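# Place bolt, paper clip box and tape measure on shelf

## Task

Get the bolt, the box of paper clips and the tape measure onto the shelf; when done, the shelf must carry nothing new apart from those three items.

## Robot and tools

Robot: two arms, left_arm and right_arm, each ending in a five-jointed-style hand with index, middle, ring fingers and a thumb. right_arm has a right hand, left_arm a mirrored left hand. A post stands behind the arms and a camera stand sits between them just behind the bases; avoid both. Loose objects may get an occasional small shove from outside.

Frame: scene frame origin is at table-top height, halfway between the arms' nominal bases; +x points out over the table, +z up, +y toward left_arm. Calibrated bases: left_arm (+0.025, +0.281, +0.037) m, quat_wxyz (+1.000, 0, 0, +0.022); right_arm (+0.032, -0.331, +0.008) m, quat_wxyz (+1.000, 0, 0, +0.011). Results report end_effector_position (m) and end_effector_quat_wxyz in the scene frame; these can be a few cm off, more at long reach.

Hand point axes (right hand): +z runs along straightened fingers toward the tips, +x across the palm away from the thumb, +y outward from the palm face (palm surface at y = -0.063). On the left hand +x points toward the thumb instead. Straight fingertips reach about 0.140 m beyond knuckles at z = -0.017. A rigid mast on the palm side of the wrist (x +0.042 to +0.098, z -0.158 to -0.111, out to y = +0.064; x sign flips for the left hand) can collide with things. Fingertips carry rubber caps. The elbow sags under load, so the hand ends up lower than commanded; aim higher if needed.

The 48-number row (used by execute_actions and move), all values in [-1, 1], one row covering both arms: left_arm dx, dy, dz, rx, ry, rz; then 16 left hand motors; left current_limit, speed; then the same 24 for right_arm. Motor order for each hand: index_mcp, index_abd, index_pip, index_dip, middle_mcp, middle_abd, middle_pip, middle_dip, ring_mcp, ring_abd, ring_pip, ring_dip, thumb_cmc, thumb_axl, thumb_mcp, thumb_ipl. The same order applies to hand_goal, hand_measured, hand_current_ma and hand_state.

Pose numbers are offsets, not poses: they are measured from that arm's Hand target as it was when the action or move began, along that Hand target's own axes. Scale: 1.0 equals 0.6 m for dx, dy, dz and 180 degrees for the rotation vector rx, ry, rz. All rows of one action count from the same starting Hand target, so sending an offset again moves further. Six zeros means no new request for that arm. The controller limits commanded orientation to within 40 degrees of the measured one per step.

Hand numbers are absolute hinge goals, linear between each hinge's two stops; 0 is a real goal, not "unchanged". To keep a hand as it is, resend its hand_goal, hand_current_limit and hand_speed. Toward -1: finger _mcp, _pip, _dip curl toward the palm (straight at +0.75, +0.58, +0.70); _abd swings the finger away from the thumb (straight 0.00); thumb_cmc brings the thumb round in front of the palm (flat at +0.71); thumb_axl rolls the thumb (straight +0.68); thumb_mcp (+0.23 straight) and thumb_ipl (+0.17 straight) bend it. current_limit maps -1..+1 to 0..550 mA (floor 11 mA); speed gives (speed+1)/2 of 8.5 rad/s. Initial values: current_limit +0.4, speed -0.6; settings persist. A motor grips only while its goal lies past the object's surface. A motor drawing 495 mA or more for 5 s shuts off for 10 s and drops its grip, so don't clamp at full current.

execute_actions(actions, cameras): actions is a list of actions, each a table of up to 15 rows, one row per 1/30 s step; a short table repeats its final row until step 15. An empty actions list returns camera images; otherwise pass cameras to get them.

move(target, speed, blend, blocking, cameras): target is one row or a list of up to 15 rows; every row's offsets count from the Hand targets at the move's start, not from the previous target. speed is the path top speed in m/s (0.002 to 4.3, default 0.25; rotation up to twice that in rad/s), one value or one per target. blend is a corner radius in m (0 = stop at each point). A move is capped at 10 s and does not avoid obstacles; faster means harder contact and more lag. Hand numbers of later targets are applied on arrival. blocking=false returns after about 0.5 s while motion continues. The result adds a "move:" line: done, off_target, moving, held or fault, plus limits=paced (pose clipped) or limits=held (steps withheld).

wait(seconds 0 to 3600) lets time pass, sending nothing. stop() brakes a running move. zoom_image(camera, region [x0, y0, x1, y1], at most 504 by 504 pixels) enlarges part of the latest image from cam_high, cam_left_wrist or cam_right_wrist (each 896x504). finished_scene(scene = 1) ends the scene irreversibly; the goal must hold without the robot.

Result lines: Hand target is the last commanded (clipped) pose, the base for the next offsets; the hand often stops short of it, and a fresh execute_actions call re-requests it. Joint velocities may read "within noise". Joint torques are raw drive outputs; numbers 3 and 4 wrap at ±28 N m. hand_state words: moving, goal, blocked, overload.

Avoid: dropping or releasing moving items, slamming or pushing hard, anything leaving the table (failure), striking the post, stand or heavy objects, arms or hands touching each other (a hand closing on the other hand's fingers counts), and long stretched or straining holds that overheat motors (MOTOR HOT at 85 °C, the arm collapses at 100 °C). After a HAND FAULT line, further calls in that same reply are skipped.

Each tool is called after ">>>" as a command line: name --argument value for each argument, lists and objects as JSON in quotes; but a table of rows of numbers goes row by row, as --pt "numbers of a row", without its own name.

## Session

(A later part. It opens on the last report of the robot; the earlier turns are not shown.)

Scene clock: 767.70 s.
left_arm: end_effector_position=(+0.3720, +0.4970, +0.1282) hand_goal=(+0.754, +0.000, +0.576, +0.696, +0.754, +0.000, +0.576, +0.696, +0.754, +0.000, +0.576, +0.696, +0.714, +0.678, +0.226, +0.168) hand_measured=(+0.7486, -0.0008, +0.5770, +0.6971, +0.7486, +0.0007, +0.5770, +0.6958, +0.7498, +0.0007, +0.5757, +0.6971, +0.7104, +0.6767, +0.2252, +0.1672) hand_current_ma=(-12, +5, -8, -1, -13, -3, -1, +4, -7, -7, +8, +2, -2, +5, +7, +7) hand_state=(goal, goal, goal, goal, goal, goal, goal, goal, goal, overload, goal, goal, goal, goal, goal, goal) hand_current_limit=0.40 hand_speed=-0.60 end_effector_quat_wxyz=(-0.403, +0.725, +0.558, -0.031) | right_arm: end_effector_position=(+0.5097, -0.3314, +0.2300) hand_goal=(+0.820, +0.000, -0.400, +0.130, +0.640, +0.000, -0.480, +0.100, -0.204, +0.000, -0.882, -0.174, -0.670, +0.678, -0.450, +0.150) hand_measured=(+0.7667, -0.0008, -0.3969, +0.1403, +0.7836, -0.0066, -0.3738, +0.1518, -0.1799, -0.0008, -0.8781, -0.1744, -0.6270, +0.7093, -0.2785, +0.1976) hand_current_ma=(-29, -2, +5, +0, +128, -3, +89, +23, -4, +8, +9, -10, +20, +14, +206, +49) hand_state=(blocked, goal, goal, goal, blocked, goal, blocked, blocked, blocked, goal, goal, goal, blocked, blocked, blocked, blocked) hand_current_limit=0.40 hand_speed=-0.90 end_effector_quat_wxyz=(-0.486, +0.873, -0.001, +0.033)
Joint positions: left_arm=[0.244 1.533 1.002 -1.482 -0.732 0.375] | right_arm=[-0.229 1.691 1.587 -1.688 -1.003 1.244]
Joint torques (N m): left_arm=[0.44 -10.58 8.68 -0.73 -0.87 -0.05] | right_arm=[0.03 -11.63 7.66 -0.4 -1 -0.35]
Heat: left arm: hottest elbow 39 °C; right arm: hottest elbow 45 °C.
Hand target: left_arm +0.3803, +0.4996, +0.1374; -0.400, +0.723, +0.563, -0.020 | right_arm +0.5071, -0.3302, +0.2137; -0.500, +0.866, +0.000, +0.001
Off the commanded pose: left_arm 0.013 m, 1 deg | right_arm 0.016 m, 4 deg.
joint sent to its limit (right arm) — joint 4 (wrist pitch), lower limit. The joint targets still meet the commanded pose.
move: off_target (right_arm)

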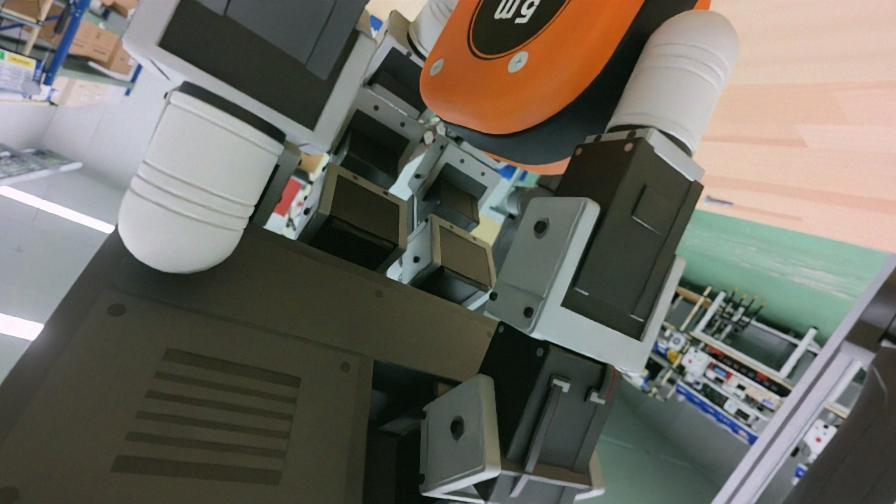

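>>> move --target '[0,0,0,0,0,0, 0.754,0,0.576,0.696,0.754,0,0.576,0.696,0.754,0,0.576,0.696,0.714,0.678,0.226,0.168,0.4,-0.6, 0.003,-0.0188,-0.0115,0,0,0, 0.82,0,-0.40,0.13,0.64,0,-0.48,0.10,-0.205,0,-0.883,-0.174,-0.671,0.678,-0.45,0.15,0.4,-0.9]' --speed 0.03

>>> execute_actions --actions '[[[0,0,0,0,0,0, 0.754,0,0.576,0.696,0.754,0,0.576,0.696,0.754,0,0.576,0.696,0.714,0.678,0.226,0.168,0.4,-0.6, 0,0,0,0,0,0, 0.85,0,-0.39,0.14,0.80,0,-0.40,0.14,-0.205,0,-0.883,-0.174,-0.671,0.678,-0.27,0.168,0.4,-0.95]]]' --cameras '["cam_right_wrist"]'

Scene clock: 773.40 s.
left_arm: end_effector_position=(+0.3720, +0.4970, +0.1282) hand_goal=(+0.754, +0.000, +0.576, +0.696, +0.754, +0.000, +0.576, +0.696, +0.754, +0.000, +0.576, +0.696, +0.714, +0.678, +0.226, +0.168) hand_measured=(+0.7486, +0.0007, +0.5770, +0.6971, +0.7486, +0.0007, +0.5770, +0.6958, +0.7498, +0.0007, +0.5770, +0.6958, +0.7117, +0.6767, +0.2252, +0.1681) hand_current_ma=(-1, +4, -6, +1, -5, -6, +2, -10, -3, -2, +6, -6, -7, +4, +9, +5) hand_state=(goal, goal, goal, goal, goal, goal, goal, goal, goal, overload, goal, goal, goal, goal, goal, goal) hand_current_limit=0.40 hand_speed=-0.60 end_effector_quat_wxyz=(-0.403, +0.725, +0.558, -0.031) | right_arm: end_effector_position=(+0.5095, -0.3314, +0.2300) hand_goal=(+0.820, +0.000, -0.400, +0.130, +0.640, +0.000, -0.480, +0.100, -0.204, +0.000, -0.882, -0.174, -0.670, +0.678, -0.450, +0.150) hand_measured=(+0.7667, +0.0007, -0.3956, +0.1403, +0.7836, -0.0066, -0.3738, +0.1530, -0.1812, -0.0008, -0.8781, -0.1744, -0.6258, +0.7093, -0.2795, +0.1976) hand_current_ma=(-29, +3, +6, -6, +123, -4, +86, +29, +12, +4, +0, -6, +22, +17, +203, +53) hand_state=(blocked, goal, goal, goal, blocked, goal, blocked, blocked, blocked, goal, goal, goal, blocked, blocked, blocked, blocked) hand_current_limit=0.40 hand_speed=-0.90 end_effector_quat_wxyz=(-0.486, +0.873, -0.002, +0.032)
Joint positions: left_arm=[0.244 1.533 1.002 -1.482 -0.732 0.375] | right_arm=[-0.229 1.691 1.587 -1.689 -1.003 1.245]
Joint torques (N m): left_arm=[0.38 -10.64 8.69 -0.72 -0.87 -0.06] | right_arm=[-0.03 -12.81 9.29 -0.38 -0.95 -0.04]
Heat: left arm: hottest elbow 39 °C; right arm: hottest elbow 45 °C.
Hand target: left_arm +0.3803, +0.4996, +0.1374; -0.400, +0.723, +0.563, -0.020 | right_arm +0.5088, -0.3305, +0.2269; -0.500, +0.866, +0.000, +0.001
Off the commanded pose: left_arm 0.013 m, 1 deg | right_arm 0.003 m, 4 deg.
joint sent to its limit (right arm) — joint 4 (wrist pitch), lower limit. The joint targets are off in orientation, not in position.
move: off_target (right_arm)

Scene clock: 774.10 s.
left_arm: end_effector_position=(+0.3720, +0.4970, +0.1282) hand_goal=(+0.754, +0.000, +0.576, +0.696, +0.754, +0.000, +0.576, +0.696, +0.754, +0.000, +0.576, +0.696, +0.714, +0.678, +0.226, +0.168) hand_measured=(+0.7486, +0.0007, +0.5770, +0.6958, +0.7474, +0.0007, +0.5770, +0.6958, +0.7486, +0.0007, +0.5770, +0.6958, +0.7104, +0.6767, +0.2252, +0.1681) hand_current_ma=(-4, -4, -12, -2, -6, -1, +3, -3, +1, -2, +3, -1, -2, -1, +15, +5) hand_state=(goal, goal, goal, goal, goal, goal, goal, goal, goal, overload, goal, goal, goal, goal, goal, goal) hand_current_limit=0.40 hand_speed=-0.60 end_effector_quat_wxyz=(-0.403, +0.725, +0.558, -0.031) | right_arm: end_effector_position=(+0.5094, -0.3314, +0.2300) hand_goal=(+0.850, +0.000, -0.390, +0.140, +0.800, +0.000, -0.400, +0.140, -0.204, +0.000, -0.882, -0.174, -0.670, +0.678, -0.270, +0.168) hand_measured=(+0.7872, +0.0007, -0.3956, +0.1403, +0.7836, -0.0066, -0.3725, +0.1530, -0.1799, -0.0008, -0.8781, -0.1744, -0.6270, +0.7093, -0.2795, +0.2015) hand_current_ma=(-42, +12, +5, -2, +21, -4, +21, -4, +5, +9, +5, -7, +25, +19, +67, +31) hand_state=(blocked, goal, goal, goal, moving, goal, blocked, goal, blocked, goal, goal, goal, blocked, blocked, moving, blocked) hand_current_limit=0.40 hand_speed=-0.95 end_effector_quat_wxyz=(-0.486, +0.873, -0.002, +0.032)
Joint positions: left_arm=[0.244 1.533 1.002 -1.482 -0.732 0.375] | right_arm=[-0.229 1.691 1.587 -1.689 -1.003 1.246]
Joint torques (N m): left_arm=[0.32 -10.58 8.68 -0.72 -0.87 -0.06] | right_arm=[-0.03 -12.69 9.29 -0.36 -0.95 -0.07]
Heat: left arm: hottest elbow 39 °C; right arm: hottest elbow 45 °C.
Hand target: left_arm +0.3803, +0.4996, +0.1374; -0.400, +0.723, +0.563, -0.020 | right_arm +0.5088, -0.3305, +0.2269; -0.500, +0.866, +0.000, +0.001
Off the commanded pose: left_arm 0.013 m, 1 deg | right_arm 0.003 m, 4 deg.
joint sent to its limit (right arm) — joint 4 (wrist pitch), lower limit. The joint targets are off in orientation, not in position.
Step readings (end_effector_position of left_arm | right_arm):
0: (+0.3720, +0.4970, +0.1282) | (+0.5095, -0.3314, +0.2300)
1: (+0.3720, +0.4970, +0.1282) | (+0.5095, -0.3314, +0.2300)
2: (+0.3720, +0.4970, +0.1282) | (+0.5095, -0.3314, +0.2300)
4: (+0.3720, +0.4970, +0.1282) | (+0.5094, -0.3314, +0.2300)
8: (+0.3720, +0.4970, +0.1282) | (+0.5094, -0.3314, +0.2300)
15: (+0.3720, +0.4970, +0.1282) | (+0.5094, -0.3314, +0.2300)

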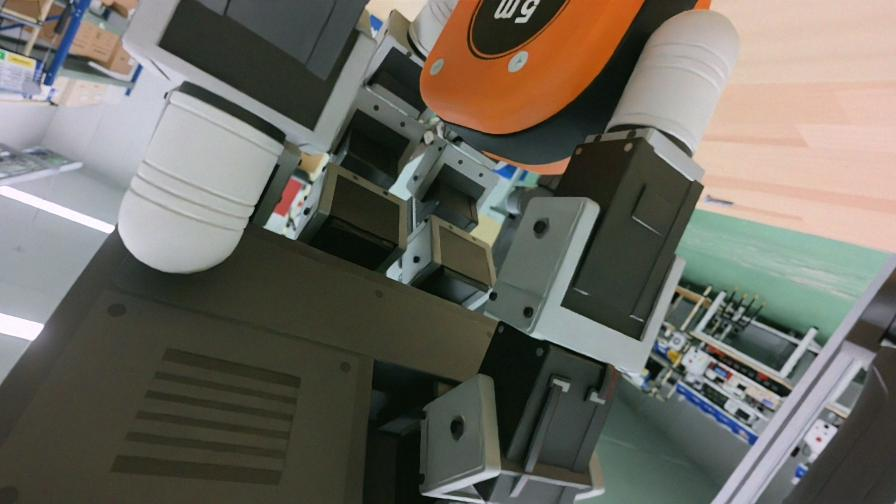

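>>> execute_actions --actions '[[[0,0,0,0,0,0, 0.754,0,0.576,0.696,0.754,0,0.576,0.696,0.754,0,0.576,0.696,0.714,0.678,0.226,0.168,0.4,-0.6, 0,0,0,0,0,0, 1.0,0,-0.33,0.145,1.0,0,-0.33,0.145,-0.205,0,-0.883,-0.174,-0.671,0.678,-0.18,0.168,0.4,-0.93]],[[0,0,0,0,0,0, 0.754,0,0.576,0.696,0.754,0,0.576,0.696,0.754,0,0.576,0.696,0.714,0.678,0.226,0.168,0.4,-0.6, 0,0,0,0,0,0, 1.0,0,-0.28,0.17,1.0,0,-0.28,0.17,-0.205,0,-0.883,-0.174,-0.671,0.678,-0.08,0.168,0.4,-0.93]]]' --cameras '["cam_high","cam_right_wrist"]'

Scene clock: 779.20 s.
left_arm: end_effector_position=(+0.3720, +0.4970, +0.1282) hand_goal=(+0.754, +0.000, +0.576, +0.696, +0.754, +0.000, +0.576, +0.696, +0.754, +0.000, +0.576, +0.696, +0.714, +0.678, +0.226, +0.168) hand_measured=(+0.7498, +0.0007, +0.5770, +0.6958, +0.7486, +0.0007, +0.5770, +0.6958, +0.7498, +0.0007, +0.5770, +0.6958, +0.7117, +0.6777, +0.2262, +0.1681) hand_current_ma=(-19, +3, -9, -3, -4, +0, +2, -5, -4, -9, +1, -1, +1, +3, +10, +5) hand_state=(goal, goal, goal, goal, goal, goal, goal, goal, goal, overload, goal, goal, goal, goal, goal, goal) hand_current_limit=0.40 hand_speed=-0.60 end_effector_quat_wxyz=(-0.403, +0.725, +0.558, -0.031) | right_arm: end_effector_position=(+0.5094, -0.3312, +0.2302) hand_goal=(+1.000, +0.000, -0.280, +0.170, +1.000, +0.000, -0.280, +0.170, -0.204, +0.000, -0.882, -0.174, -0.670, +0.678, -0.080, +0.168) hand_measured=(+0.9295, -0.0008, -0.2956, +0.1581, +0.9235, -0.0066, -0.2956, +0.1581, -0.1799, -0.0008, -0.8781, -0.1744, -0.6572, +0.6904, -0.0895, +0.1757) hand_current_ma=(-48, +0, -9, -5, -65, -6, -1, -11, +2, +10, +12, +0, -2, +2, -7, +14) hand_state=(blocked, goal, goal, goal, blocked, goal, goal, goal, blocked, goal, goal, goal, goal, goal, goal, goal) hand_current_limit=0.40 hand_speed=-0.93 end_effector_quat_wxyz=(-0.487, +0.873, -0.003, +0.032)
Joint positions: left_arm=[0.244 1.533 1.002 -1.482 -0.732 0.375] | right_arm=[-0.229 1.691 1.587 -1.689 -1.004 1.247]
Joint torques (N m): left_arm=[0.38 -10.64 8.69 -0.73 -0.87 -0.06] | right_arm=[0.03 -12.63 9.39 -0.35 -0.93 -0.07]
Heat: left arm: hottest elbow 39 °C; right arm: hottest elbow 45 °C.
Hand target: left_arm +0.3803, +0.4996, +0.1374; -0.400, +0.723, +0.563, -0.020 | right_arm +0.5088, -0.3304, +0.2269; -0.500, +0.866, +0.000, +0.001
Off the commanded pose: left_arm 0.013 m, 1 deg | right_arm 0.003 m, 4 deg.
joint sent to its limit (right arm) — joint 4 (wrist pitch), lower limit. The joint targets are off in orientation, not in position.
Step readings (end_effector_position of left_arm | right_arm):
0: (+0.3720, +0.4970, +0.1282) | (+0.5094, -0.3312, +0.2301)
1: (+0.3720, +0.4970, +0.1282) | (+0.5094, -0.3312, +0.2301)
2: (+0.3720, +0.4970, +0.1282) | (+0.5095, -0.3312, +0.2301)
4: (+0.3720, +0.4970, +0.1282) | (+0.5095, -0.3312, +0.2301)
8: (+0.3720, +0.4970, +0.1282) | (+0.5094, -0.3312, +0.2302)
15: (+0.3720, +0.4970, +0.1282) | (+0.5094, -0.3312, +0.2302)
16: (+0.3720, +0.4970, +0.1282) | (+0.5094, -0.3312, +0.2302)
17: (+0.3720, +0.4970, +0.1282) | (+0.5094, -0.3312, +0.2302)
19: (+0.3720, +0.4970, +0.1282) | (+0.5094, -0.3312, +0.2302)
23: (+0.3720, +0.4970, +0.1282) | (+0.5094, -0.3312, +0.2302)
30: (+0.3720, +0.4970, +0.1282) | (+0.5094, -0.3312, +0.2302)

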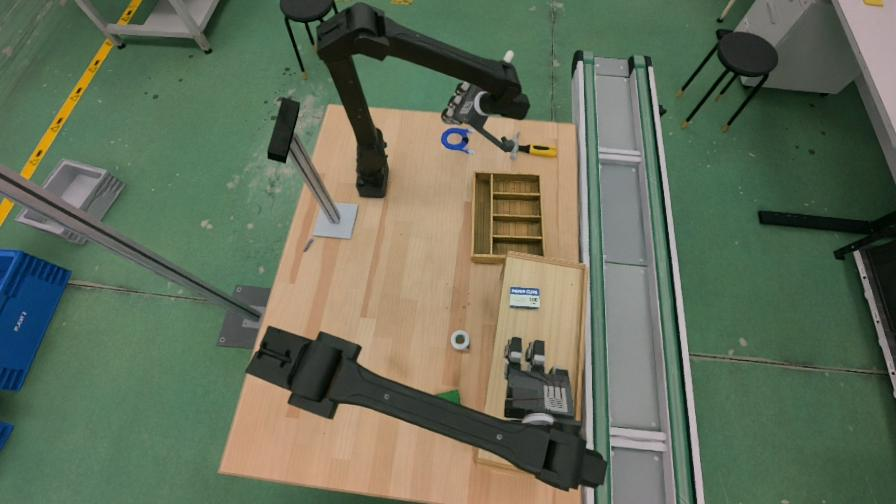

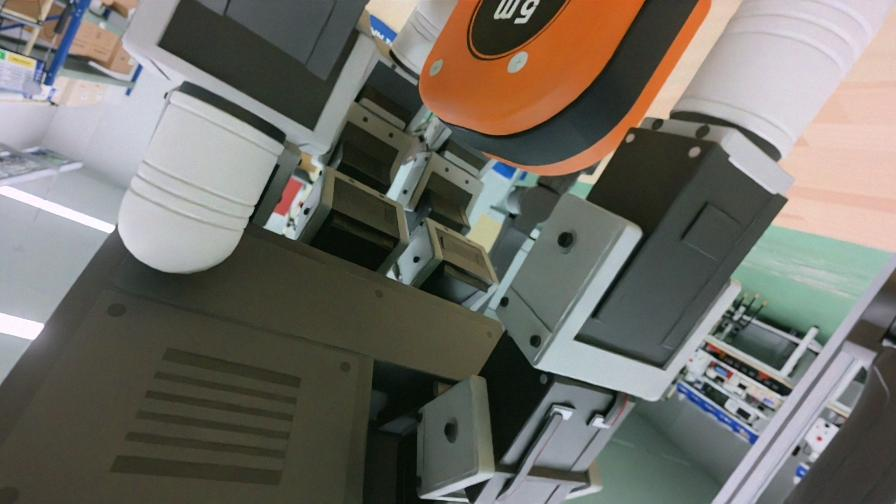

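>>> move --target '[0,0,0,0,0,0, 0.754,0,0.576,0.696,0.754,0,0.576,0.696,0.754,0,0.576,0.696,0.714,0.678,0.226,0.168,0.4,-0.6, 0,-0.1732,-0.1,0,0,0, 1.0,0,-0.28,0.17,1.0,0,-0.28,0.17,-0.205,0,-0.883,-0.174,-0.671,0.678,-0.08,0.168,0.4,-0.93]' --speed 0.07 --cameras '["cam_high","cam_right_wrist"]'

Scene clock: 784.63 s.
left_arm: end_effector_position=(+0.3720, +0.4970, +0.1282) hand_goal=(+0.754, +0.000, +0.576, +0.696, +0.754, +0.000, +0.576, +0.696, +0.754, +0.000, +0.576, +0.696, +0.714, +0.678, +0.226, +0.168) hand_measured=(+0.7486, +0.0007, +0.5770, +0.6971, +0.7486, -0.0008, +0.5770, +0.6971, +0.7486, +0.0007, +0.5770, +0.6958, +0.7104, +0.6777, +0.2262, +0.1681) hand_current_ma=(-11, +10, -16, -2, -11, -1, -1, -6, -8, +4, +9, -15, -12, -4, +4, +8) hand_state=(goal, goal, goal, goal, goal, goal, goal, goal, goal, overload, goal, goal, goal, goal, goal, goal) hand_current_limit=0.40 hand_speed=-0.60 end_effector_quat_wxyz=(-0.403, +0.725, +0.558, -0.031) | right_arm: end_effector_position=(+0.5034, -0.3291, +0.3197) hand_goal=(+1.000, +0.000, -0.280, +0.170, +1.000, +0.000, -0.280, +0.170, -0.204, +0.000, -0.882, -0.174, -0.670, +0.678, -0.080, +0.168) hand_measured=(+0.9295, -0.0008, -0.2956, +0.1581, +0.9235, -0.0052, -0.2956, +0.1581, -0.1812, -0.0008, -0.8781, -0.1744, -0.6572, +0.6904, -0.0895, +0.1767) hand_current_ma=(-50, +11, -1, -8, -58, -1, -1, -13, -1, +4, +10, -11, +3, -6, -16, +14) hand_state=(blocked, goal, goal, goal, blocked, goal, goal, goal, blocked, goal, goal, goal, goal, goal, goal, goal) hand_current_limit=0.40 hand_speed=-0.93 end_effector_quat_wxyz=(-0.477, +0.875, -0.056, +0.068)
Joint positions: left_arm=[0.244 1.533 1.002 -1.482 -0.732 0.375] | right_arm=[-0.229 1.591 1.707 -1.689 -1.005 1.49]
Joint torques (N m): left_arm=[0.44 -10.7 8.69 -0.72 -0.87 -0.06] | right_arm=[-0.26 -14.15 13.76 0.05 -0.98 -0.1]
Heat: left arm: hottest elbow 39 °C; right arm: hottest elbow 46 °C.
Hand target: left_arm +0.3803, +0.4996, +0.1374; -0.400, +0.723, +0.563, -0.020 | right_arm +0.5086, -0.3303, +0.3470; -0.500, +0.866, +0.001, +0.001
Off the commanded pose: left_arm 0.013 m, 1 deg | right_arm 0.028 m, 10 deg.
joint sent to its limit (right arm) — joint 4 (wrist pitch), lower limit. The joint targets are off in orientation, not in position.
move: off_target (right_arm)

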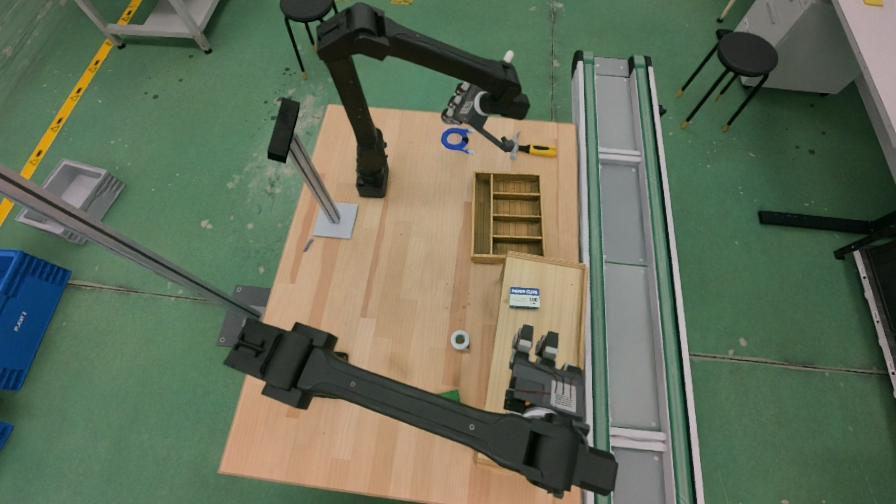

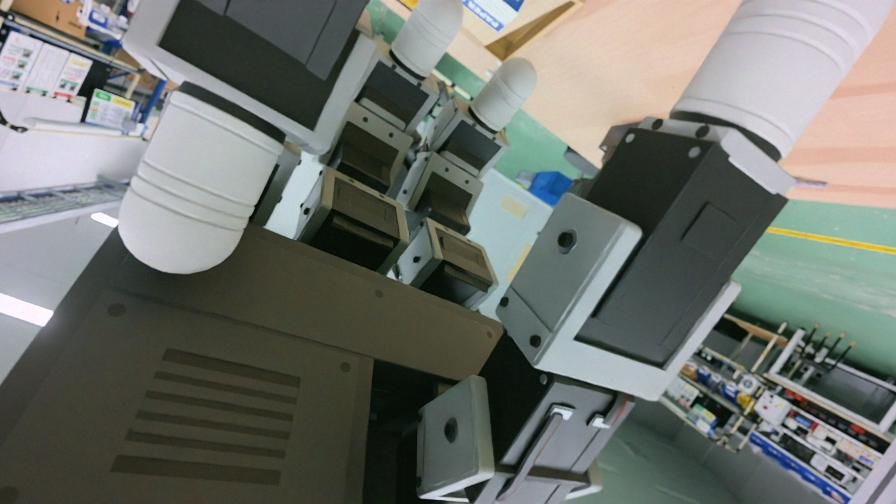

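>>> move --pt "0 0 0 0 0 0 0.754 0 0.576 0.696 0.754 0 0.576 0.696 0.754 0 0.576 0.696 0.714 0.678 0.226 0.168 0.4 -0.6 -0.2977 -0.1174 0.26 0 -0.0481 -0.0278 1.0 0 -0.28 0.17 1.0 0 -0.28 0.17 -0.205 0 -0.883 -0.174 -0.671 0.678 -0.08 0.168 0.4 -0.93" --pt "0 0 0 0 0 0 0.754 0 0.576 0.696 0.754 0 0.576 0.696 0.754 0 0.576 0.696 0.714 0.678 0.226 0.168 0.4 -0.6 -0.3977 -0.023 0.4299 -0.2893 -0.2027 -0.3511 1.0 0 -0.28 0.17 1.0 0 -0.28 0.17 -0.205 0 -0.883 -0.174 -0.671 0.678 -0.08 0.168 0.4 -0.93" --speed 0.2 --blend '[0.05,0]' --cameras '["cam_high"]'

>>> zoom_image --camera "cam_high" --region '[440, 200, 640, 504]'

Scene clock: 1023.60 s.
left_arm: end_effector_position=(+0.3720, +0.4970, +0.1282) hand_goal=(+0.754, +0.000, +0.576, +0.696, +0.754, +0.000, +0.576, +0.696, +0.754, +0.000, +0.576, +0.696, +0.714, +0.678, +0.226, +0.168) hand_measured=(+0.7486, +0.0007, +0.5770, +0.6958, +0.7486, +0.0007, +0.5770, +0.6958, +0.7498, +0.0007, +0.5770, +0.6958, +0.7117, +0.6777, +0.2252, +0.1681) hand_current_ma=(-16, +5, -15, +3, -7, -5, +1, +3, -2, -11, +7, -6, -8, -1, +4, +10) hand_state=(goal, goal, goal, goal, goal, goal, goal, goal, goal, overload, goal, goal, goal, goal, goal, goal) hand_current_limit=0.40 hand_speed=-0.60 end_effector_quat_wxyz=(-0.403, +0.725, +0.558, -0.031) | right_arm: end_effector_position=(+0.2710, -0.1035, +0.2321) hand_goal=(+1.000, +0.000, -0.280, +0.170, +1.000, +0.000, -0.280, +0.170, -0.204, +0.000, -0.882, -0.174, -0.670, +0.678, -0.080, +0.168) hand_measured=(+0.9778, +0.0007, -0.2866, +0.1594, +0.9766, -0.0052, -0.2853, +0.1581, -0.1799, -0.0008, -0.8781, -0.1744, -0.6597, +0.6883, -0.0895, +0.1729) hand_current_ma=(-14, +7, +2, -13, -16, -6, +7, -8, +3, +9, +6, +3, +1, +2, -11, +3) hand_state=(blocked, goal, goal, goal, blocked, goal, goal, goal, blocked, goal, goal, goal, goal, goal, goal, goal) hand_current_limit=0.40 hand_speed=-0.93 end_effector_quat_wxyz=(+0.000, +0.825, +0.565, -0.001)
Joint positions: left_arm=[0.244 1.533 1.002 -1.482 -0.732 0.375] | right_arm=[1.011 1.196 1.101 -1.477 -0.001 1.402]
Joint torques (N m): left_arm=[0.32 -10.58 8.68 -0.72 -0.87 -0.06] | right_arm=[0.67 -5.95 8.9 0.76 0.36 -0.32]
Motor temperatures (°C): left_arm=[29 31 40 27 33 28] | right_arm=[24 35 54 29 30 27]
Heat: left arm: hottest elbow 40 °C; right arm: hottest elbow 54 °C.
Hand target: left_arm +0.3803, +0.4996, +0.1374; -0.400, +0.723, +0.563, -0.020 | right_arm +0.2703, -0.1000, +0.2292; +0.001, +0.819, +0.574, +0.001
Off the commanded pose: left_arm 0.013 m, 1 deg | right_arm 0.004 m, 1 deg.
move: done

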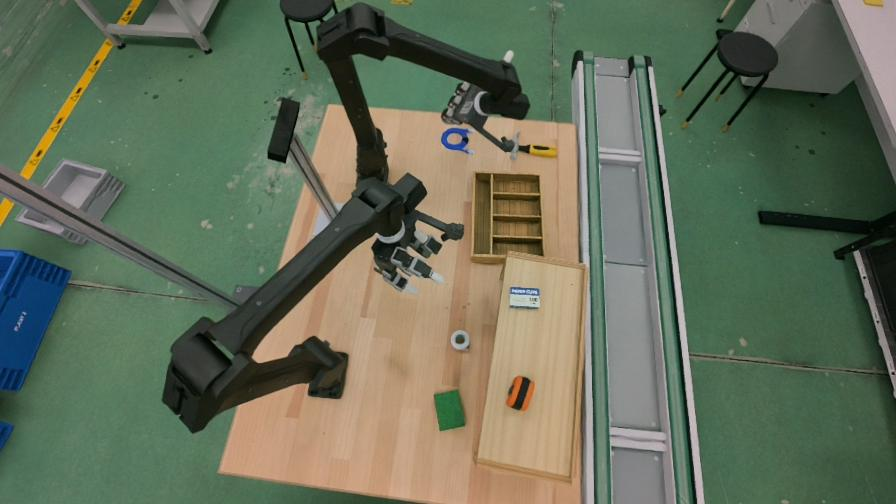

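Scaled by 1.658 from the camera's image (finer frame: 1280x720).

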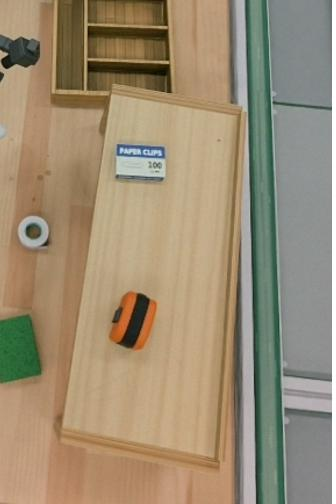

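>>> execute_actions --actions '[]'

Scene clock: 1048.10 s.
left_arm: end_effector_position=(+0.3720, +0.4970, +0.1282) hand_goal=(+0.754, +0.000, +0.576, +0.696, +0.754, +0.000, +0.576, +0.696, +0.754, +0.000, +0.576, +0.696, +0.714, +0.678, +0.226, +0.168) hand_measured=(+0.7486, -0.0008, +0.5770, +0.6958, +0.7486, -0.0008, +0.5770, +0.6958, +0.7498, +0.0007, +0.5770, +0.6958, +0.7117, +0.6767, +0.2252, +0.1681) hand_current_ma=(-14, +4, -10, -2, -5, -8, +3, -2, -6, -7, +9, +0, -5, -4, +9, +8) hand_state=(goal, goal, goal, goal, goal, goal, goal, goal, goal, overload, goal, goal, goal, goal, goal, goal) hand_current_limit=0.40 hand_speed=-0.60 end_effector_quat_wxyz=(-0.403, +0.725, +0.558, -0.031) | right_arm: end_effector_position=(+0.2711, -0.1035, +0.2321) hand_goal=(+1.000, +0.000, -0.280, +0.170, +1.000, +0.000, -0.280, +0.170, -0.204, +0.000, -0.882, -0.174, -0.670, +0.678, -0.080, +0.168) hand_measured=(+0.9778, -0.0008, -0.2866, +0.1594, +0.9766, -0.0052, -0.2853, +0.1581, -0.1799, -0.0008, -0.8781, -0.1744, -0.6597, +0.6883, -0.0895, +0.1729) hand_current_ma=(-3, +6, +2, -11, -19, -7, +9, -15, -2, +3, +6, -3, -6, +2, -15, +0) hand_state=(blocked, goal, goal, goal, blocked, goal, goal, goal, blocked, goal, goal, goal, goal, goal, goal, goal) hand_current_limit=0.40 hand_speed=-0.93 end_effector_quat_wxyz=(+0.000, +0.825, +0.565, -0.001)
Joint positions: left_arm=[0.244 1.533 1.002 -1.482 -0.732 0.375] | right_arm=[1.011 1.196 1.101 -1.477 -0.001 1.401]
Joint velocities: within noise
Joint torques (N m): left_arm=[0.32 -10.58 8.69 -0.72 -0.87 -0.06] | right_arm=[0.67 -5.95 8.87 0.66 0.35 -0.32]
Motor temperatures (°C): left_arm=[29 31 40 27 33 28] | right_arm=[24 34 51 29 29 27]
Heat: left arm: hottest elbow 40 °C; right arm: hottest elbow 51 °C.
Hand target: left_arm +0.3803, +0.4996, +0.1374; -0.400, +0.723, +0.563, -0.020 | right_arm +0.2703, -0.1001, +0.2293; +0.001, +0.819, +0.574, +0.001
Off the commanded pose: left_arm 0.013 m, 1 deg | right_arm 0.005 m, 1 deg.

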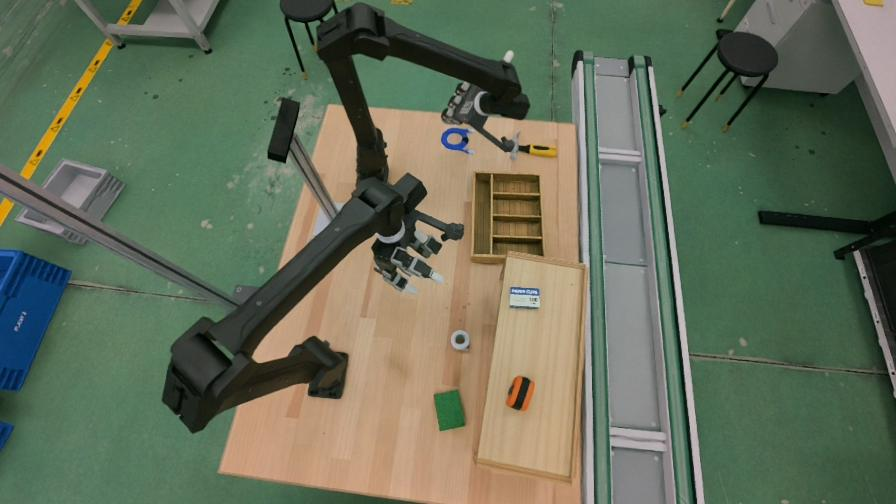

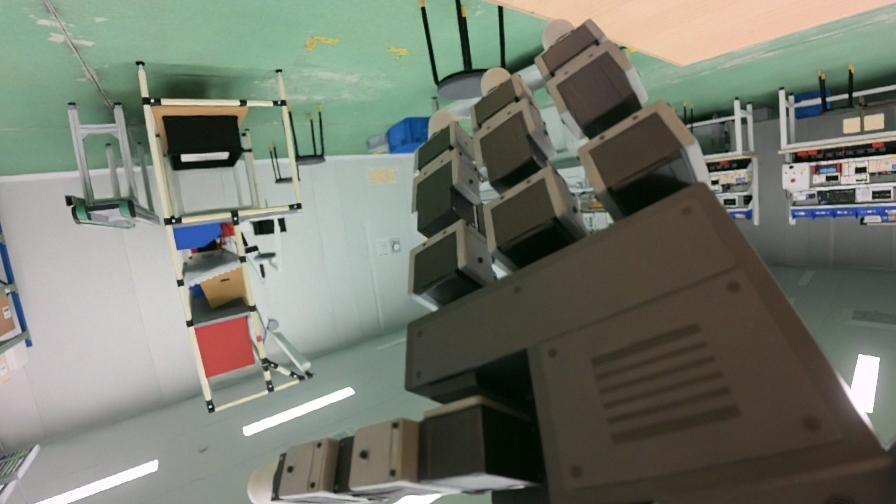

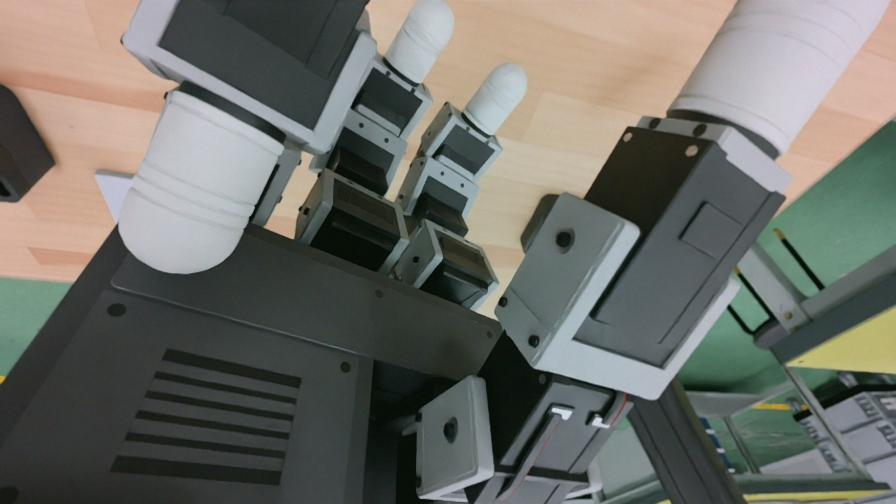

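>>> move --pt "0 0 0 0 0 0 0.754 0 0.576 0.696 0.754 0 0.576 0.696 0.754 0 0.576 0.696 0.714 0.678 0.226 0.168 0.4 -0.6 0.0484 -0.3547 0.015 0 0 -0.5 1.0 0 -0.28 0.17 1.0 0 -0.28 0.17 -0.205 0 -0.883 -0.174 -0.671 0.678 -0.08 0.168 0.4 -0.93" --pt "0 0 0 0 0 0 0.754 0 0.576 0.696 0.754 0 0.576 0.696 0.754 0 0.576 0.696 0.714 0.678 0.226 0.168 0.4 -0.6 -0.0898 -0.5882 0.015 0 0 -0.944 1.0 0 -0.28 0.17 1.0 0 -0.28 0.17 -0.205 0 -0.883 -0.174 -0.671 0.678 -0.08 0.168 0.4 -0.93" --speed 0.2 --blend '[0.03,0]' --cameras '["cam_high","cam_right_wrist"]'

Scene clock: 1154.17 s.
left_arm: end_effector_position=(+0.3720, +0.4970, +0.1282) hand_goal=(+0.754, +0.000, +0.576, +0.696, +0.754, +0.000, +0.576, +0.696, +0.754, +0.000, +0.576, +0.696, +0.714, +0.678, +0.226, +0.168) hand_measured=(+0.7486, +0.0007, +0.5770, +0.6958, +0.7486, +0.0007, +0.5770, +0.6958, +0.7498, -0.0008, +0.5770, +0.6971, +0.7104, +0.6777, +0.2252, +0.1672) hand_current_ma=(-13, +3, -8, -1, -12, -1, -4, -4, +0, -14, +4, -3, -10, -2, +7, +9) hand_state=(goal, goal, goal, goal, goal, goal, goal, goal, goal, overload, goal, goal, goal, goal, goal, goal) hand_current_limit=0.40 hand_speed=-0.60 end_effector_quat_wxyz=(-0.403, +0.725, +0.558, -0.031) | right_arm: end_effector_position=(-0.0742, -0.0369, +0.2138) hand_goal=(+1.000, +0.000, -0.280, +0.170, +1.000, +0.000, -0.280, +0.170, -0.204, +0.000, -0.882, -0.174, -0.670, +0.678, -0.080, +0.168) hand_measured=(+0.9778, -0.0008, -0.2866, +0.1594, +0.9766, -0.0037, -0.2853, +0.1581, -0.1799, -0.0008, -0.8781, -0.1744, -0.6634, +0.6872, -0.0895, +0.1729) hand_current_ma=(-12, +6, +2, -8, -20, -1, +2, -11, -3, +9, +3, +1, -15, -6, -10, +3) hand_state=(blocked, goal, goal, goal, blocked, goal, goal, goal, blocked, goal, goal, goal, goal, goal, goal, goal) hand_current_limit=0.40 hand_speed=-0.93 end_effector_quat_wxyz=(-0.002, -0.490, +0.872, -0.009)
Joint positions: left_arm=[0.244 1.533 1.002 -1.482 -0.732 0.375] | right_arm=[1.748 0.956 0.892 -1.526 0.001 -0.825]
Joint torques (N m): left_arm=[0.44 -10.64 8.68 -0.7 -0.87 -0.06] | right_arm=[0.79 -1.38 10.99 0.84 -0.04 -0.34]
Heat: left arm: hottest elbow 40 °C; right arm: hottest elbow 47 °C.
Hand target: left_arm +0.3803, +0.4996, +0.1374; -0.400, +0.723, +0.563, -0.020 | right_arm -0.0797, -0.0301, +0.2193; +0.001, -0.500, +0.866, -0.001
Off the commanded pose: left_arm 0.013 m, 1 deg | right_arm 0.010 m, 2 deg.
move: done

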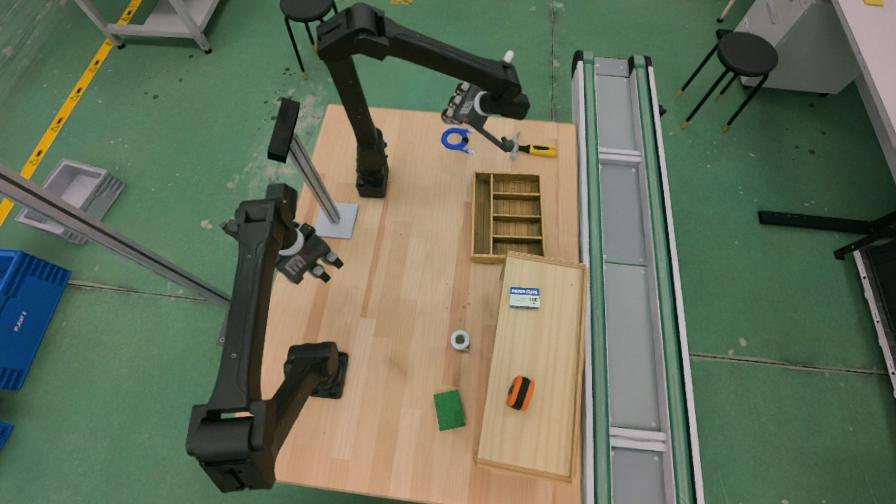

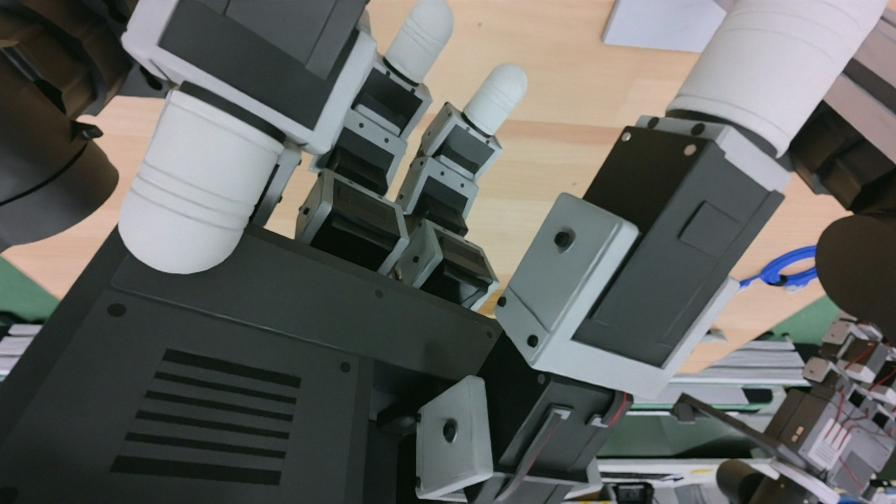

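>>> move --pt "0 0 0 0 0 0 0.754 0 0.576 0.696 0.754 0 0.576 0.696 0.754 0 0.576 0.696 0.714 0.678 0.226 0.168 0.4 -0.6 0.0395 0.035 0.0333 0 0 -0.1667 0.745 0 -0.809 0.261 0.89 0 -0.956 0.0 -0.205 0 -0.883 -0.174 -0.471 0.678 -0.056 0.168 0.4 -0.7" --speed 0.15 --cameras '["cam_high","cam_right_wrist"]'

Scene clock: 1165.33 s.
left_arm: end_effector_position=(+0.3720, +0.4970, +0.1282) hand_goal=(+0.754, +0.000, +0.576, +0.696, +0.754, +0.000, +0.576, +0.696, +0.754, +0.000, +0.576, +0.696, +0.714, +0.678, +0.226, +0.168) hand_measured=(+0.7498, -0.0008, +0.5770, +0.6958, +0.7486, -0.0008, +0.5770, +0.6971, +0.7498, -0.0008, +0.5770, +0.6958, +0.7104, +0.6767, +0.2242, +0.1672) hand_current_ma=(-9, +10, -7, +2, -8, -2, -1, -2, -6, -5, +8, -3, -9, -5, +13, +7) hand_state=(goal, goal, goal, goal, goal, goal, goal, goal, goal, overload, goal, goal, goal, goal, goal, goal) hand_current_limit=0.40 hand_speed=-0.60 end_effector_quat_wxyz=(-0.403, +0.725, +0.558, -0.031) | right_arm: end_effector_position=(-0.1042, -0.0483, +0.1923) hand_goal=(+0.746, +0.000, -0.808, +0.262, +0.890, +0.000, -0.956, +0.000, -0.204, +0.000, -0.882, -0.174, -0.470, +0.678, -0.056, +0.168) hand_measured=(+0.7511, -0.0008, -0.7819, +0.2562, +0.8897, -0.0037, -0.9269, +0.0103, -0.1799, -0.0008, -0.8781, -0.1744, -0.4713, +0.6872, -0.0836, +0.1719) hand_current_ma=(+0, +3, +15, -13, -1, -1, +19, -2, +5, +14, +7, -6, -4, -2, -26, +4) hand_state=(goal, goal, blocked, goal, goal, goal, blocked, goal, blocked, goal, goal, goal, goal, goal, blocked, goal) hand_current_limit=0.40 hand_speed=-0.70 end_effector_quat_wxyz=(+0.006, +0.698, -0.716, +0.010)
Joint positions: left_arm=[0.244 1.533 1.002 -1.482 -0.732 0.375] | right_arm=[1.751 1.05 0.892 -1.437 0.001 -1.345]
Joint torques (N m): left_arm=[0.38 -10.58 8.68 -0.73 -0.87 -0.06] | right_arm=[0.97 -2.67 11.32 0.77 -0.12 -0.29]
Heat: left arm: hottest elbow 40 °C; right arm: hottest elbow 48 °C.
Hand target: left_arm +0.3803, +0.4996, +0.1374; -0.400, +0.723, +0.563, -0.020 | right_arm -0.1098, -0.0402, +0.1993; +0.000, +0.707, -0.707, +0.001
Off the commanded pose: left_arm 0.013 m, 1 deg | right_arm 0.012 m, 2 deg.
move: off_target (right_arm)

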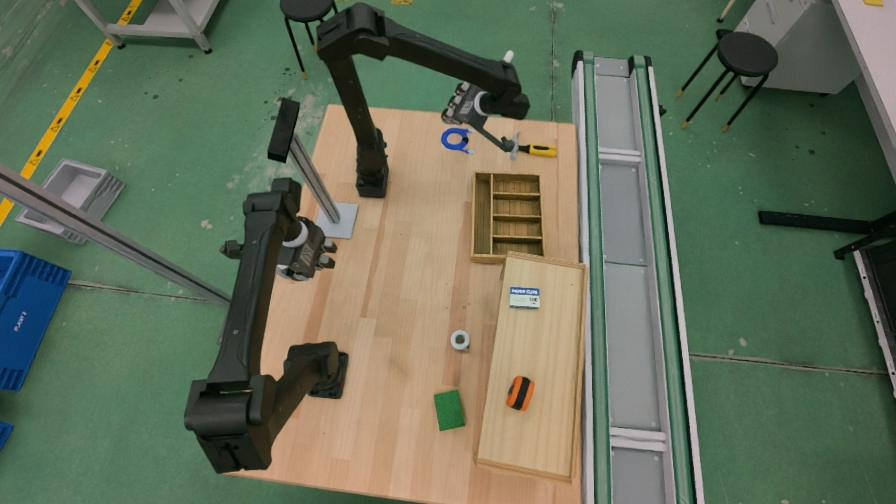

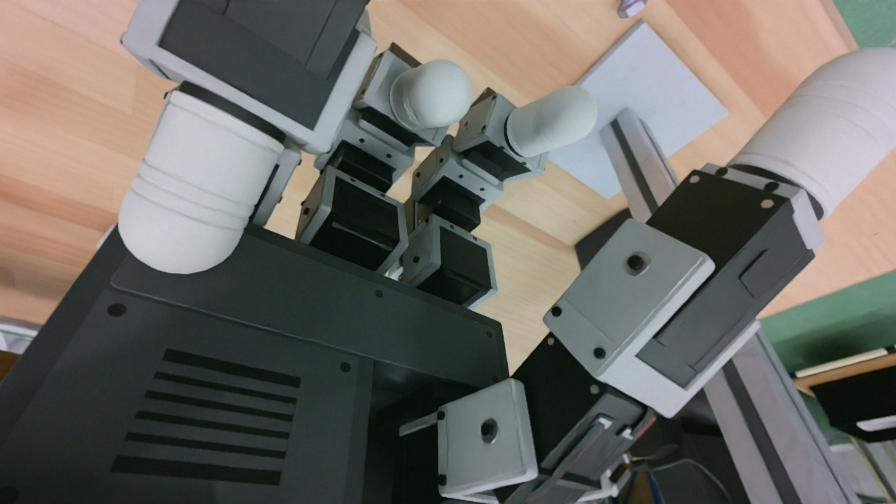

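>>> zoom_image --camera "cam_right_wrist" --region '[400, 0, 800, 200]'

>>> zoom_image --camera "cam_high" --region '[220, 180, 400, 300]'

Scaled by 1.260 from the camera's image (finer frame: 1280x720).

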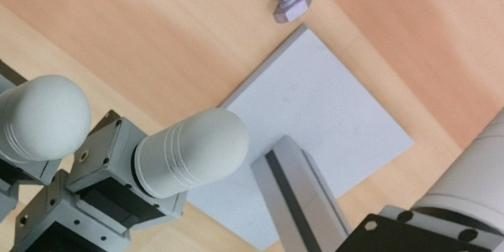

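Scaled by 2.800 from the camera's image (finer frame: 1280x720).

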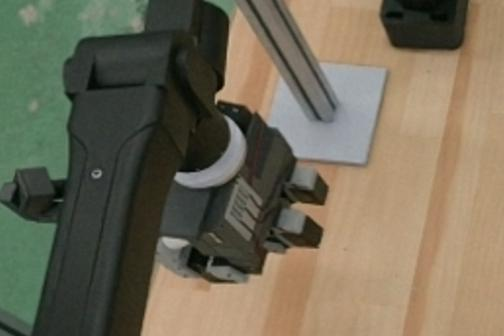

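>>> move --pt "0 0 0 0 0 0 0.754 0 0.576 0.696 0.754 0 0.576 0.696 0.754 0 0.576 0.696 0.714 0.678 0.226 0.168 0.4 -0.6 -0.0503 0.0253 0.1322 0.25 0 0 0.745 0 -0.809 0.261 0.89 0 -0.956 0.0 -0.205 0 -0.883 -0.174 -0.471 0.678 -0.056 0.168 0.4 -0.7" --speed 0.12 --cameras '["cam_high","cam_right_wrist"]'

Scene clock: 1222.63 s.
left_arm: end_effector_position=(+0.3720, +0.4970, +0.1282) hand_goal=(+0.754, +0.000, +0.576, +0.696, +0.754, +0.000, +0.576, +0.696, +0.754, +0.000, +0.576, +0.696, +0.714, +0.678, +0.226, +0.168) hand_measured=(+0.7486, +0.0007, +0.5770, +0.6958, +0.7486, +0.0021, +0.5757, +0.6958, +0.7498, +0.0007, +0.5770, +0.6958, +0.7104, +0.6777, +0.2252, +0.1681) hand_current_ma=(-6, +6, -12, -5, +3, -3, -4, -11, -8, +3, +6, -4, -7, -1, +9, +3) hand_state=(goal, goal, goal, goal, goal, goal, goal, goal, goal, overload, goal, goal, goal, goal, goal, goal) hand_current_limit=0.40 hand_speed=-0.60 end_effector_quat_wxyz=(-0.403, +0.725, +0.558, -0.031) | right_arm: end_effector_position=(-0.1132, -0.0224, +0.1102) hand_goal=(+0.746, +0.000, -0.808, +0.262, +0.890, +0.000, -0.956, +0.000, -0.204, +0.000, -0.882, -0.174, -0.470, +0.678, -0.056, +0.168) hand_measured=(+0.7390, -0.0008, -0.7819, +0.2550, +0.8789, -0.0052, -0.9281, +0.0103, -0.1799, -0.0008, -0.8781, -0.1744, -0.4726, +0.6862, -0.0717, +0.1729) hand_current_ma=(+2, +7, +20, -13, -6, +6, +25, +0, +5, -1, -1, -9, -11, -10, -15, +7) hand_state=(goal, goal, blocked, goal, goal, goal, blocked, goal, blocked, goal, goal, goal, goal, goal, goal, goal) hand_current_limit=0.40 hand_speed=-0.70 end_effector_quat_wxyz=(-0.265, +0.654, -0.650, +0.283)
Joint positions: left_arm=[0.244 1.533 1.002 -1.482 -0.732 0.375] | right_arm=[2.176 1.478 1.028 -1.677 0.602 -0.775]
Joint torques (N m): left_arm=[0.38 -10.58 8.66 -0.73 -0.87 -0.06] | right_arm=[1.08 -7.3 11.19 -1.1 0.62 -0.06]
Heat: left arm: hottest elbow 40 °C; right arm: hottest elbow 52 °C.
Hand target: left_arm +0.3803, +0.4996, +0.1374; -0.400, +0.723, +0.563, -0.020 | right_arm -0.1248, -0.0100, +0.1200; -0.271, +0.653, -0.653, +0.272
Off the commanded pose: left_arm 0.013 m, 1 deg | right_arm 0.020 m, 2 deg.
move: off_target (right_arm)

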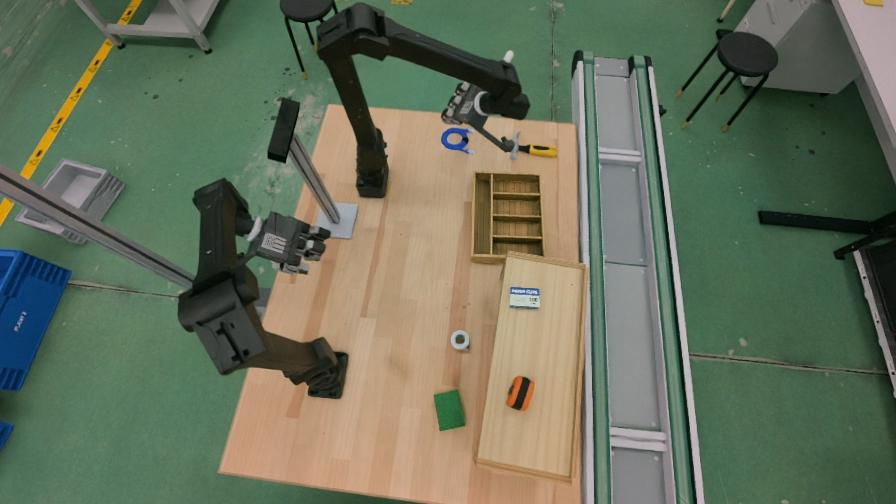

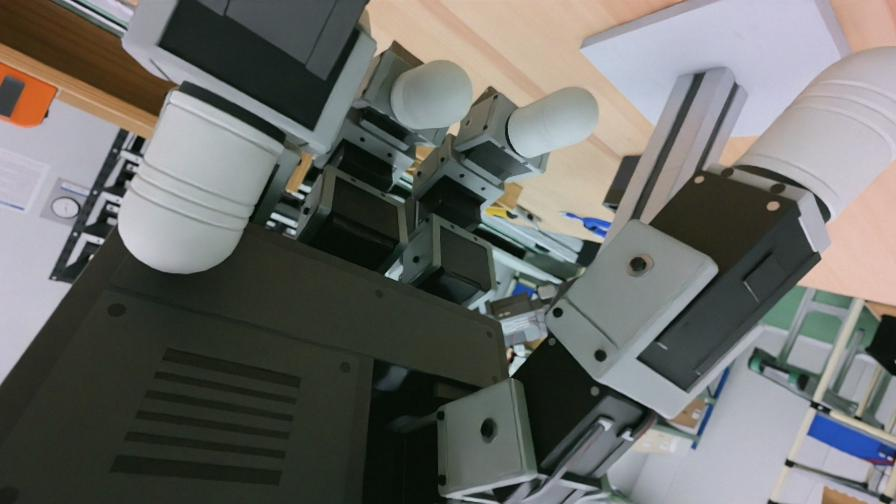

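>>> zoom_image --camera "cam_high" --region '[220, 190, 380, 290]'

>>> zoom_image --camera "cam_right_wrist" --region '[400, 0, 896, 250]'

Scaled by 3.150 from the camera's image (finer frame: 1280x720).

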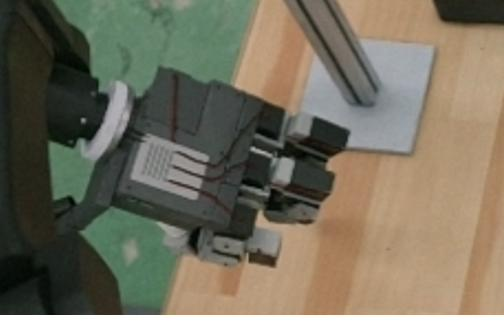

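Scaled by 1.016 from the camera's image (finer frame: 1280x720).

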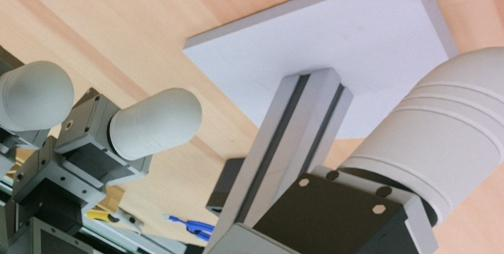

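>>> move --pt "0 0 0 0 0 0 0.754 0 0.576 0.696 0.754 0 0.576 0.696 0.754 0 0.576 0.696 0.714 0.678 0.226 0.168 0.4 -0.6 -0.0167 0.0589 0.0589 0 0 0 0.745 0 -0.809 0.261 0.89 0 -0.956 0.0 -0.205 0 -0.883 -0.174 -0.471 0.678 -0.056 0.168 0.4 -0.7" --speed 0.06 --cameras '["cam_high","cam_right_wrist"]'

Scene clock: 1263.13 s.
left_arm: end_effector_position=(+0.3720, +0.4970, +0.1282) hand_goal=(+0.754, +0.000, +0.576, +0.696, +0.754, +0.000, +0.576, +0.696, +0.754, +0.000, +0.576, +0.696, +0.714, +0.678, +0.226, +0.168) hand_measured=(+0.7486, +0.0007, +0.5770, +0.6958, +0.7486, -0.0008, +0.5770, +0.6958, +0.7498, -0.0008, +0.5770, +0.6958, +0.7104, +0.6777, +0.2252, +0.1681) hand_current_ma=(-12, +1, -9, -2, -8, -5, +11, -3, -1, -1, +9, -2, -8, -3, +14, +8) hand_state=(goal, goal, goal, goal, goal, goal, goal, goal, goal, overload, goal, goal, goal, goal, goal, goal) hand_current_limit=0.40 hand_speed=-0.60 end_effector_quat_wxyz=(-0.403, +0.725, +0.558, -0.031) | right_arm: end_effector_position=(-0.1275, -0.0003, +0.0763) hand_goal=(+0.746, +0.000, -0.808, +0.262, +0.890, +0.000, -0.956, +0.000, -0.204, +0.000, -0.882, -0.174, -0.470, +0.678, -0.056, +0.168) hand_measured=(+0.7390, -0.0008, -0.7819, +0.2562, +0.8789, -0.0037, -0.9281, +0.0103, -0.1799, -0.0008, -0.8781, -0.1744, -0.4726, +0.6851, -0.0717, +0.1729) hand_current_ma=(-2, +5, +21, -10, -15, +3, +30, -2, +2, +13, +9, -5, -6, -1, -18, +7) hand_state=(goal, goal, blocked, goal, goal, goal, blocked, goal, blocked, goal, goal, goal, goal, moving, goal, goal) hand_current_limit=0.40 hand_speed=-0.70 end_effector_quat_wxyz=(-0.271, +0.653, -0.655, +0.266)
Joint positions: left_arm=[0.244 1.533 1.002 -1.482 -0.732 0.375] | right_arm=[2.176 1.562 1.028 -1.556 0.61 -0.774]
Joint torques (N m): left_arm=[0.38 -10.58 8.69 -0.73 -0.87 -0.06] | right_arm=[-0.73 -8.41 6.83 -0.28 0.64 -0.23]
Heat: left arm: hottest elbow 41 °C; right arm: hottest elbow 51 °C.
Hand target: left_arm +0.3803, +0.4996, +0.1374; -0.400, +0.723, +0.563, -0.020 | right_arm -0.1247, -0.0001, +0.0699; -0.271, +0.653, -0.653, +0.272
Off the commanded pose: left_arm 0.013 m, 1 deg | right_arm 0.007 m, 1 deg.
move: done

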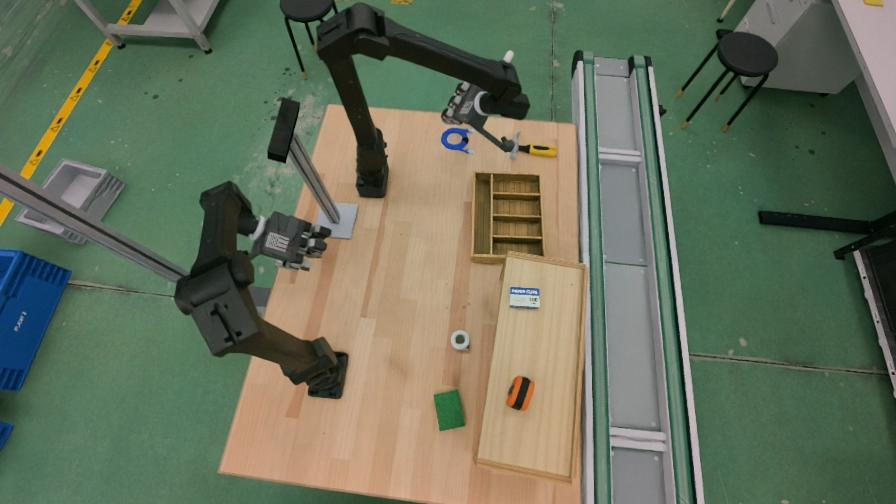

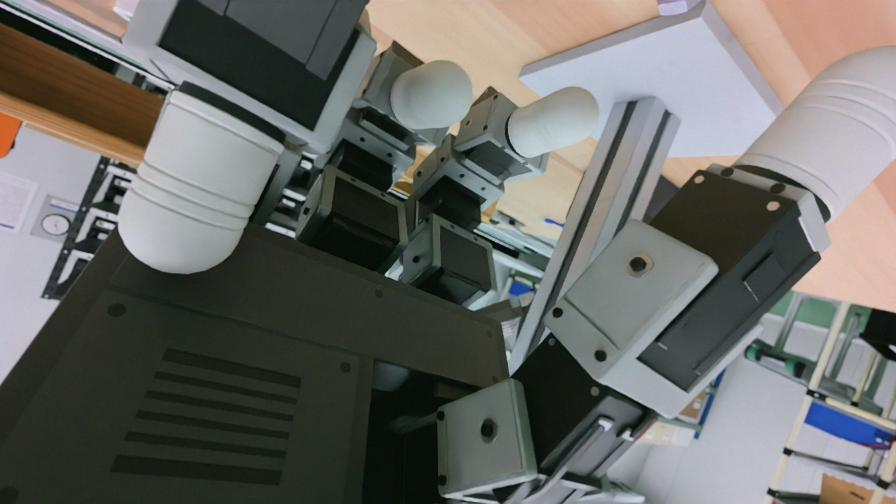

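>>> zoom_image --camera "cam_high" --region '[240, 195, 370, 285]'

>>> zoom_image --camera "cam_right_wrist" --region '[500, 0, 896, 180]'

Scaled by 3.877 from the camera's image (finer frame: 1280x720).

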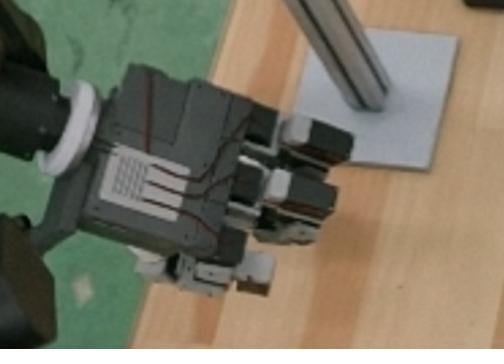

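Scaled by 1.273 from the camera's image (finer frame: 1280x720).

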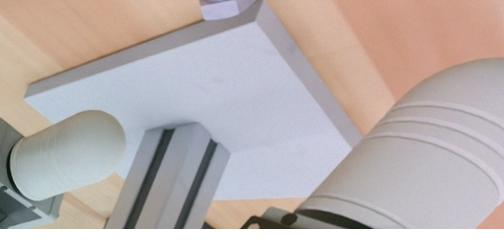

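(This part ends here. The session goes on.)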